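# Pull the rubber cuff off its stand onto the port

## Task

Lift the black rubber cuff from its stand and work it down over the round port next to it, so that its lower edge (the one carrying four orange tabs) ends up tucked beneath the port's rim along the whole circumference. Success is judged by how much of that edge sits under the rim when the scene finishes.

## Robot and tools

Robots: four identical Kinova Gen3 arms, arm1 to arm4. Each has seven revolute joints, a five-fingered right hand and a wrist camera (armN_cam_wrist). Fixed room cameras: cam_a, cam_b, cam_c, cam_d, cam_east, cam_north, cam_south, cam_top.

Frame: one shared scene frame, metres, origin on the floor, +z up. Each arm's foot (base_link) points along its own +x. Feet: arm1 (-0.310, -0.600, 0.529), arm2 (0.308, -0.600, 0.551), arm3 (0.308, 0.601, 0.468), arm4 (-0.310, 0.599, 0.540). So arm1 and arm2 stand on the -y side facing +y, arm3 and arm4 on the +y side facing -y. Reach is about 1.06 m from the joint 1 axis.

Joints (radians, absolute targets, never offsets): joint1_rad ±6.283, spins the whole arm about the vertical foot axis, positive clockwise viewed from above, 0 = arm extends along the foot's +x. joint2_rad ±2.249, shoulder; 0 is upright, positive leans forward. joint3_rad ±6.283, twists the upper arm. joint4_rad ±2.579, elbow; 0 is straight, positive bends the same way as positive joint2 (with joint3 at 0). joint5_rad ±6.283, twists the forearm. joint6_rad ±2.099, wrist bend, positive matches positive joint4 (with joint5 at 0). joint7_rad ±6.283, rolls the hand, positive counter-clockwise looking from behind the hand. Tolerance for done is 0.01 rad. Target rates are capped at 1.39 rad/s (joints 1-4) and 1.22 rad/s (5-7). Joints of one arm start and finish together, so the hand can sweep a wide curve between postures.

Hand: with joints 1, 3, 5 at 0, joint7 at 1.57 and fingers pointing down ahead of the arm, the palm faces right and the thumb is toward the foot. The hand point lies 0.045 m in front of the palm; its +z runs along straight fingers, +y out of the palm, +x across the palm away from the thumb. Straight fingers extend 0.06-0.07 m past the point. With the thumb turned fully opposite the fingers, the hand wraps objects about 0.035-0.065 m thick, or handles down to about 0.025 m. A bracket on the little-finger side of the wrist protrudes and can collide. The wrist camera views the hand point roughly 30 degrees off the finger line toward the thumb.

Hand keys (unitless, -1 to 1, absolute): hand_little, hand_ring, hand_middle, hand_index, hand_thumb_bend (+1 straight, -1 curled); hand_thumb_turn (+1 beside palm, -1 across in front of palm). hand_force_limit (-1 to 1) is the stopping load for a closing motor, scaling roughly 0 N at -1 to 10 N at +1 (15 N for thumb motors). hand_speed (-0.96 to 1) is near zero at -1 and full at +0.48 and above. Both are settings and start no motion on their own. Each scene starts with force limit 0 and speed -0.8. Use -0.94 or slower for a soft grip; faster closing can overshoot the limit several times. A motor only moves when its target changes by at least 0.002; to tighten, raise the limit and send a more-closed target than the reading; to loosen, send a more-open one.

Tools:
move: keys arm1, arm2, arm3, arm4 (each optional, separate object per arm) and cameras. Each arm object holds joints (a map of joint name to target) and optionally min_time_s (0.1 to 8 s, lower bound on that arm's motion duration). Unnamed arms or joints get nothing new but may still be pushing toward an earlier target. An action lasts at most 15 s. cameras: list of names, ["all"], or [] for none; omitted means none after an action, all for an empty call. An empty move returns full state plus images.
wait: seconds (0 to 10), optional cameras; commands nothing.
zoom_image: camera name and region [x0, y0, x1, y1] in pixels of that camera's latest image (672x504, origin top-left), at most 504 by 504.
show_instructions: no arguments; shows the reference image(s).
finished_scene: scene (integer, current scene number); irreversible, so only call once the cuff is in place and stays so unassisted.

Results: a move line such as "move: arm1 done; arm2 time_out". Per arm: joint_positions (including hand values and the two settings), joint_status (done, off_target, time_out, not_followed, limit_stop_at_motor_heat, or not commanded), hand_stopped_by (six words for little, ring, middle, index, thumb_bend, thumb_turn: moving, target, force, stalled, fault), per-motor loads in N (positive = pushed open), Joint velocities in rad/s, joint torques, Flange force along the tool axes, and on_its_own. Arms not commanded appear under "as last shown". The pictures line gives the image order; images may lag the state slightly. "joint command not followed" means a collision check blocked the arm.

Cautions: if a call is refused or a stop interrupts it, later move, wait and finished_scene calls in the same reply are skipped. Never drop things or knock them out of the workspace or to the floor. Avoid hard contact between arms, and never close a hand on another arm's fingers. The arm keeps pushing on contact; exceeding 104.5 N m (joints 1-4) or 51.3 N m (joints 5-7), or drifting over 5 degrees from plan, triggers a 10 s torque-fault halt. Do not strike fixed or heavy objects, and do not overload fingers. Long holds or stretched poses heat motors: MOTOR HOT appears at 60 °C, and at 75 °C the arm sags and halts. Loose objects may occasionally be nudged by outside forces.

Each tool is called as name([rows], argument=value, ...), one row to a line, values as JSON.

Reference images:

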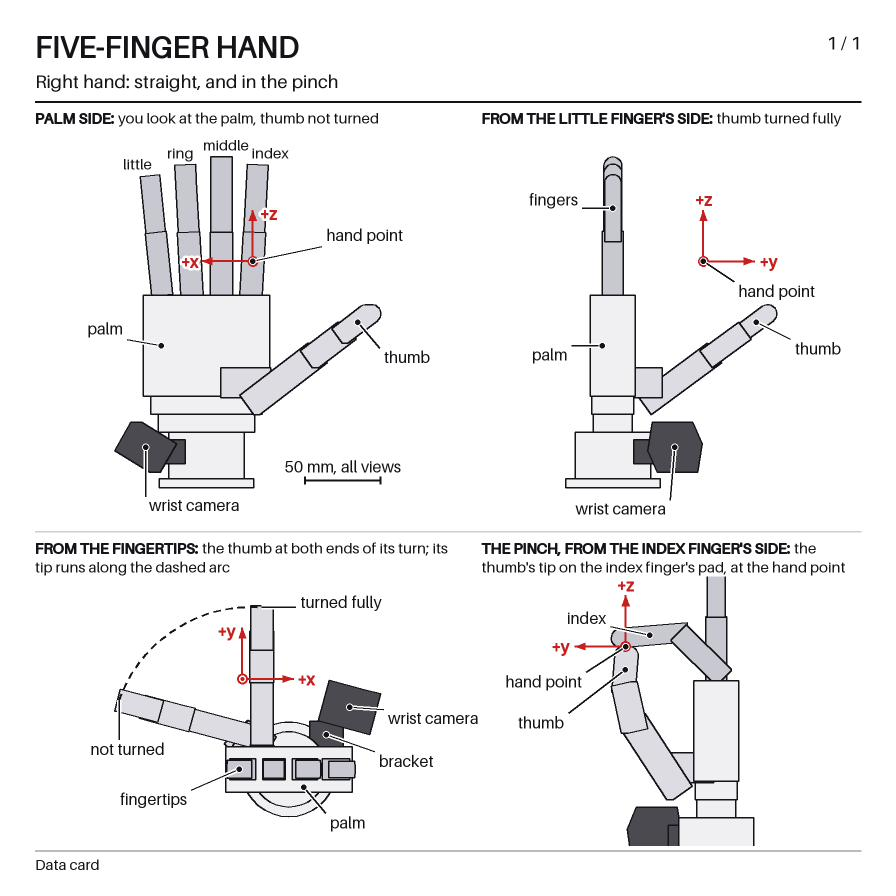

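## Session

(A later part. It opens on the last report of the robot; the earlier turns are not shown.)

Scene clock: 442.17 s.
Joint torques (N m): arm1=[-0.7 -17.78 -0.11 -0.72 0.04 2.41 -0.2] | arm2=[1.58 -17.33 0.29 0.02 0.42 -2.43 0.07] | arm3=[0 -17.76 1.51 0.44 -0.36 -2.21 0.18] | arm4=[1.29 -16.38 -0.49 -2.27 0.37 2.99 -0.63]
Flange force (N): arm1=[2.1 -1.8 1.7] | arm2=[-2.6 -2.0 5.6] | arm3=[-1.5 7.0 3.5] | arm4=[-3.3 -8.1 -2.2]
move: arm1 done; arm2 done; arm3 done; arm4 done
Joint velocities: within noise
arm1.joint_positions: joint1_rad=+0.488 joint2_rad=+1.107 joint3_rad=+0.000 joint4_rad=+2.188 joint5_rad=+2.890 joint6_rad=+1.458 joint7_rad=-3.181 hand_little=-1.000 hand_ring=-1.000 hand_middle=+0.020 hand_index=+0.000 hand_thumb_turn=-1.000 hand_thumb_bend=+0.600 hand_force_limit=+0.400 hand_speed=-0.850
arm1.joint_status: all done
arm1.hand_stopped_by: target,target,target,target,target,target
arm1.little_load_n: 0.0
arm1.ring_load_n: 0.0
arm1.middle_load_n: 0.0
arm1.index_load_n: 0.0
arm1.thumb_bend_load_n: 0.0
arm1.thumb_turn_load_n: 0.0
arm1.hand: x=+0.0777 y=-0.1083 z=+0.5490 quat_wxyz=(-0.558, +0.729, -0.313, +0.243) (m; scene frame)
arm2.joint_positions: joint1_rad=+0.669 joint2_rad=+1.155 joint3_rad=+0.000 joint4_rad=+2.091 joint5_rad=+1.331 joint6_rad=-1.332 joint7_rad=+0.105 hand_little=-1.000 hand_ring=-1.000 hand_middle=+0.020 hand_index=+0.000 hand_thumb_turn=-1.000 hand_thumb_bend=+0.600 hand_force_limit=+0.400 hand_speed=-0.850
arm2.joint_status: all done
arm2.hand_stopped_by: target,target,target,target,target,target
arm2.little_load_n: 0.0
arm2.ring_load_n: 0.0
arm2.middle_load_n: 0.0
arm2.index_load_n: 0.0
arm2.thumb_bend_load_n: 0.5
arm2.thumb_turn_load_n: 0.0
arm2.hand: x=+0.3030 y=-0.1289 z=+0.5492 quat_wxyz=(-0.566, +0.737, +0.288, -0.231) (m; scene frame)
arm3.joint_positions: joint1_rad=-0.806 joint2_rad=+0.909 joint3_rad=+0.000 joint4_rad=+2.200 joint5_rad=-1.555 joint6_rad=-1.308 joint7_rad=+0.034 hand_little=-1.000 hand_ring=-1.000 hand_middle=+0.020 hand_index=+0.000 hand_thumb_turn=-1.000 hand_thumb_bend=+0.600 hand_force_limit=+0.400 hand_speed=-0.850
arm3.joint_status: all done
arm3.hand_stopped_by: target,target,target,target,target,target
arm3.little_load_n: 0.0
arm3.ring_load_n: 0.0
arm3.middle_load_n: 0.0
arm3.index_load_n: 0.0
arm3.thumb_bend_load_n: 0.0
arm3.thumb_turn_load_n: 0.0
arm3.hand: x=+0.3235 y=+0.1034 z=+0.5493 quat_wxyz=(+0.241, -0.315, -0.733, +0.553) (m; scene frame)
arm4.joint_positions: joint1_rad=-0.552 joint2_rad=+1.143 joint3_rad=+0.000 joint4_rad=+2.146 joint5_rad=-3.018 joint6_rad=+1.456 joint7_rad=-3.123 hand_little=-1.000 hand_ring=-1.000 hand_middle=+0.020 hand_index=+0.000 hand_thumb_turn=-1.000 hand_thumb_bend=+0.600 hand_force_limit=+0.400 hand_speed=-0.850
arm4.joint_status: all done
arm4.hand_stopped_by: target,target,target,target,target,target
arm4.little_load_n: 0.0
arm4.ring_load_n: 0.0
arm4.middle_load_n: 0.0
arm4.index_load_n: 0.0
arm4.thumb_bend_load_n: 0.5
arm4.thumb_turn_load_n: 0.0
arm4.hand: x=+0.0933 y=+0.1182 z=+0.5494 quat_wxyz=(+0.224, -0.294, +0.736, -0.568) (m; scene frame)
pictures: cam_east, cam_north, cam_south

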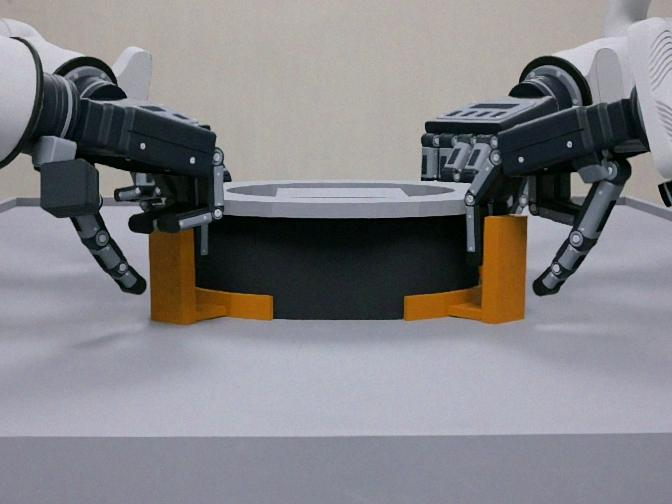

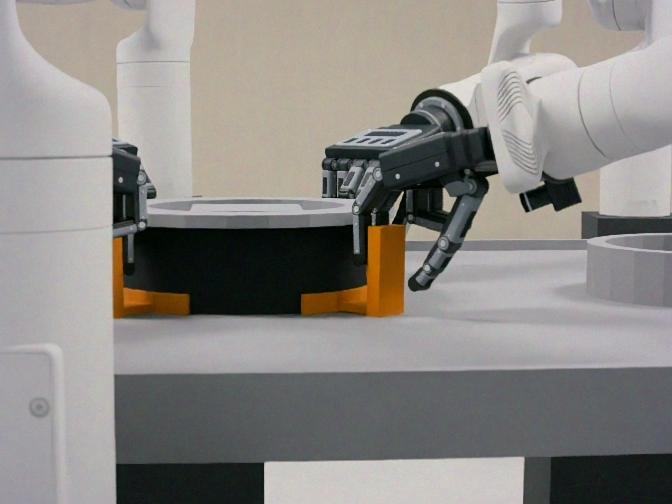

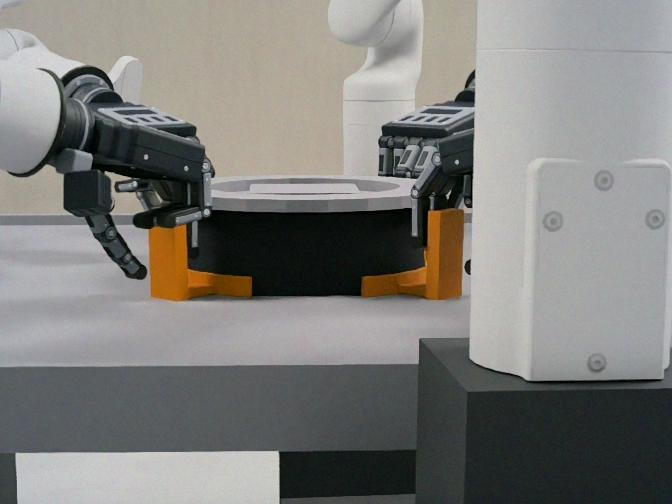

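move(arm1={"joints":{"joint2_rad":0.8960,"joint4_rad":2.2464,"joint5_rad":2.8828,"joint6_rad":1.3098,"joint7_rad":-3.1418},"min_time_s":3}, arm2={"joints":{"joint2_rad":0.9567,"joint4_rad":2.1582,"joint5_rad":1.3643,"joint6_rad":-1.3035,"joint7_rad":-0.0270},"min_time_s":3}, arm3={"joints":{"joint2_rad":0.7011,"joint4_rad":2.2130,"joint5_rad":-1.6069,"joint6_rad":-1.3103,"joint7_rad":0.2356},"min_time_s":3}, arm4={"joints":{"joint2_rad":0.9380,"joint4_rad":2.2124,"joint5_rad":-3.0146,"joint6_rad":1.3177,"joint7_rad":-3.1404},"min_time_s":3}, cameras=["cam_north","cam_south","cam_east","cam_c","cam_d","cam_b"])

Scene clock: 452.93 s.
Joint torques (N m): arm1=[-0.64 -16.92 -0.18 -1.89 0.15 2.48 -0.19] | arm2=[1.58 -16.62 0.55 -0.88 0.11 -2.49 0.12] | arm3=[0.03 -16.55 1.12 -1.22 0.09 -2.15 0.2] | arm4=[1.32 -15.42 -0.52 -3.32 0.33 3.01 -0.66]
Flange force (N): arm1=[1.6 -2.1 1.8] | arm2=[-2.0 -1.7 5.9] | arm3=[-2.7 6.6 3.3] | arm4=[-4.1 -8.3 -3.1]
move: arm1 done; arm2 done; arm3 done; arm4 done
Joint velocities: within noise
arm1.joint_positions: joint1_rad=+0.488 joint2_rad=+0.896 joint3_rad=+0.000 joint4_rad=+2.246 joint5_rad=+2.883 joint6_rad=+1.310 joint7_rad=-3.142 hand_little=-1.000 hand_ring=-1.000 hand_middle=+0.020 hand_index=+0.000 hand_thumb_turn=-1.000 hand_thumb_bend=+0.600 hand_force_limit=+0.400 hand_speed=-0.850
arm1.joint_status: all done
arm1.hand_stopped_by: target,target,target,target,target,target
arm1.little_load_n: 0.0
arm1.ring_load_n: 0.0
arm1.middle_load_n: 0.0
arm1.index_load_n: 0.0
arm1.thumb_bend_load_n: 0.0
arm1.thumb_turn_load_n: 0.0
arm1.hand: x=+0.0775 y=-0.1080 z=+0.6199 quat_wxyz=(-0.558, +0.729, -0.313, +0.243) (m; scene frame)
arm2.joint_positions: joint1_rad=+0.669 joint2_rad=+0.957 joint3_rad=+0.000 joint4_rad=+2.158 joint5_rad=+1.364 joint6_rad=-1.304 joint7_rad=-0.027 hand_little=-1.000 hand_ring=-1.000 hand_middle=+0.020 hand_index=+0.000 hand_thumb_turn=-1.000 hand_thumb_bend=+0.600 hand_force_limit=+0.400 hand_speed=-0.850
arm2.joint_status: all done
arm2.hand_stopped_by: target,target,target,target,target,target
arm2.little_load_n: 0.0
arm2.ring_load_n: 0.0
arm2.middle_load_n: 0.0
arm2.index_load_n: 0.0
arm2.thumb_bend_load_n: 0.0
arm2.thumb_turn_load_n: 0.0
arm2.hand: x=+0.3040 y=-0.1285 z=+0.6202 quat_wxyz=(-0.566, +0.737, +0.288, -0.231) (m; scene frame)
arm3.joint_positions: joint1_rad=-0.806 joint2_rad=+0.701 joint3_rad=+0.000 joint4_rad=+2.213 joint5_rad=-1.607 joint6_rad=-1.310 joint7_rad=+0.236 hand_little=-1.000 hand_ring=-1.000 hand_middle=+0.020 hand_index=+0.000 hand_thumb_turn=-1.000 hand_thumb_bend=+0.600 hand_force_limit=+0.400 hand_speed=-0.850
arm3.joint_status: all done
arm3.hand_stopped_by: target,target,target,target,target,target
arm3.little_load_n: 0.0
arm3.ring_load_n: 0.0
arm3.middle_load_n: 0.0
arm3.index_load_n: 0.0
arm3.thumb_bend_load_n: 0.0
arm3.thumb_turn_load_n: 0.0
arm3.hand: x=+0.3231 y=+0.1025 z=+0.6202 quat_wxyz=(+0.241, -0.315, -0.733, +0.553) (m; scene frame)
arm4.joint_positions: joint1_rad=-0.552 joint2_rad=+0.938 joint3_rad=+0.000 joint4_rad=+2.212 joint5_rad=-3.015 joint6_rad=+1.318 joint7_rad=-3.140 hand_little=-1.000 hand_ring=-1.000 hand_middle=+0.020 hand_index=+0.000 hand_thumb_turn=-1.000 hand_thumb_bend=+0.600 hand_force_limit=+0.400 hand_speed=-0.850
arm4.joint_status: all done
arm4.hand_stopped_by: target,target,target,target,target,target
arm4.little_load_n: 0.0
arm4.ring_load_n: 0.0
arm4.middle_load_n: 0.0
arm4.index_load_n: 0.0
arm4.thumb_bend_load_n: 0.0
arm4.thumb_turn_load_n: 0.0
arm4.hand: x=+0.0934 y=+0.1186 z=+0.6203 quat_wxyz=(+0.223, -0.293, +0.736, -0.568) (m; scene frame)
pictures: cam_b, cam_c, cam_d, cam_east, cam_north, cam_south

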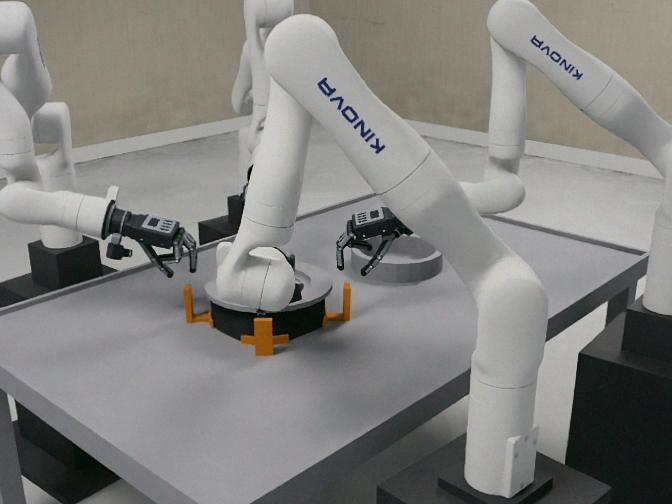

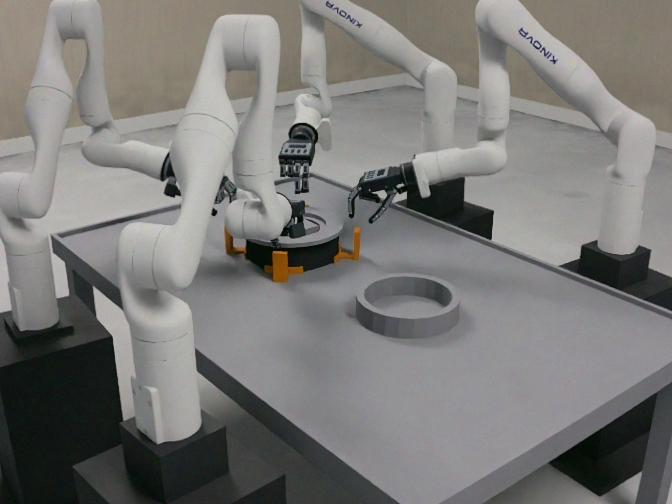

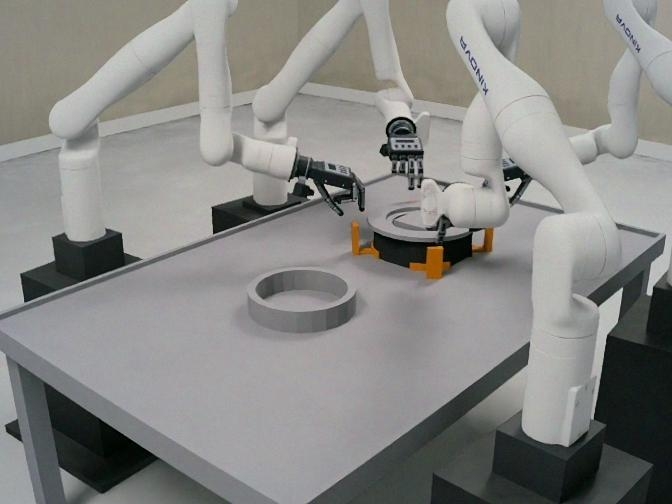

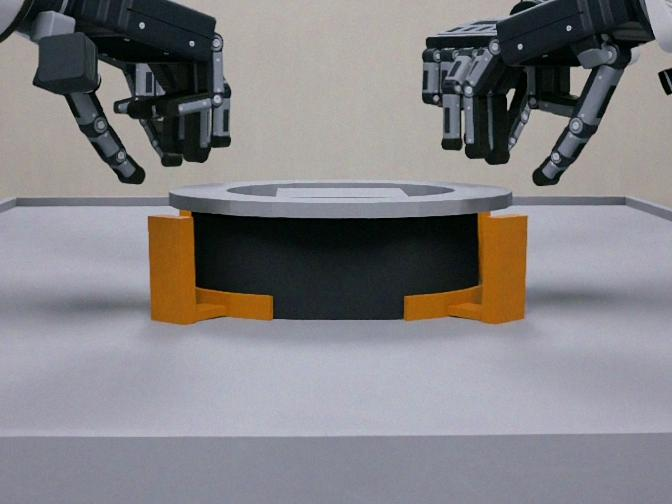

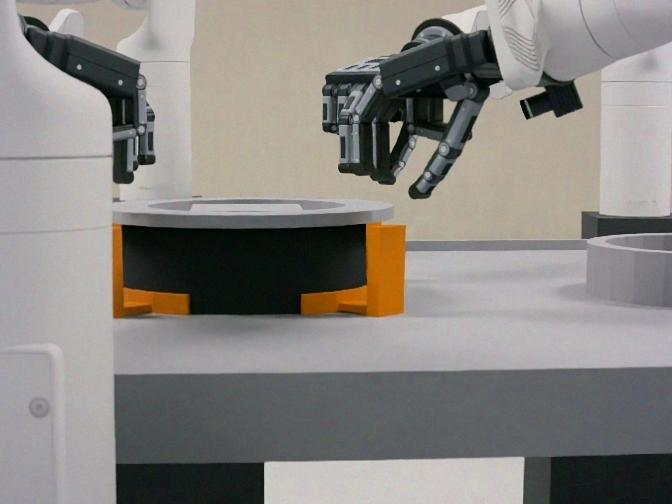

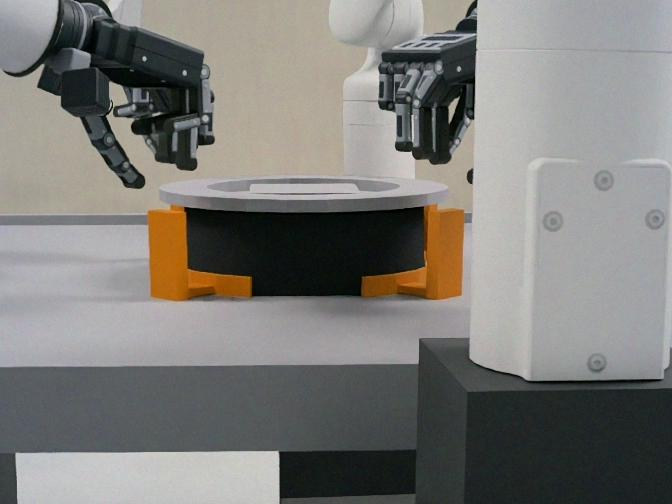

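finished_scene(scene=2)

The scene is finished: the task was done.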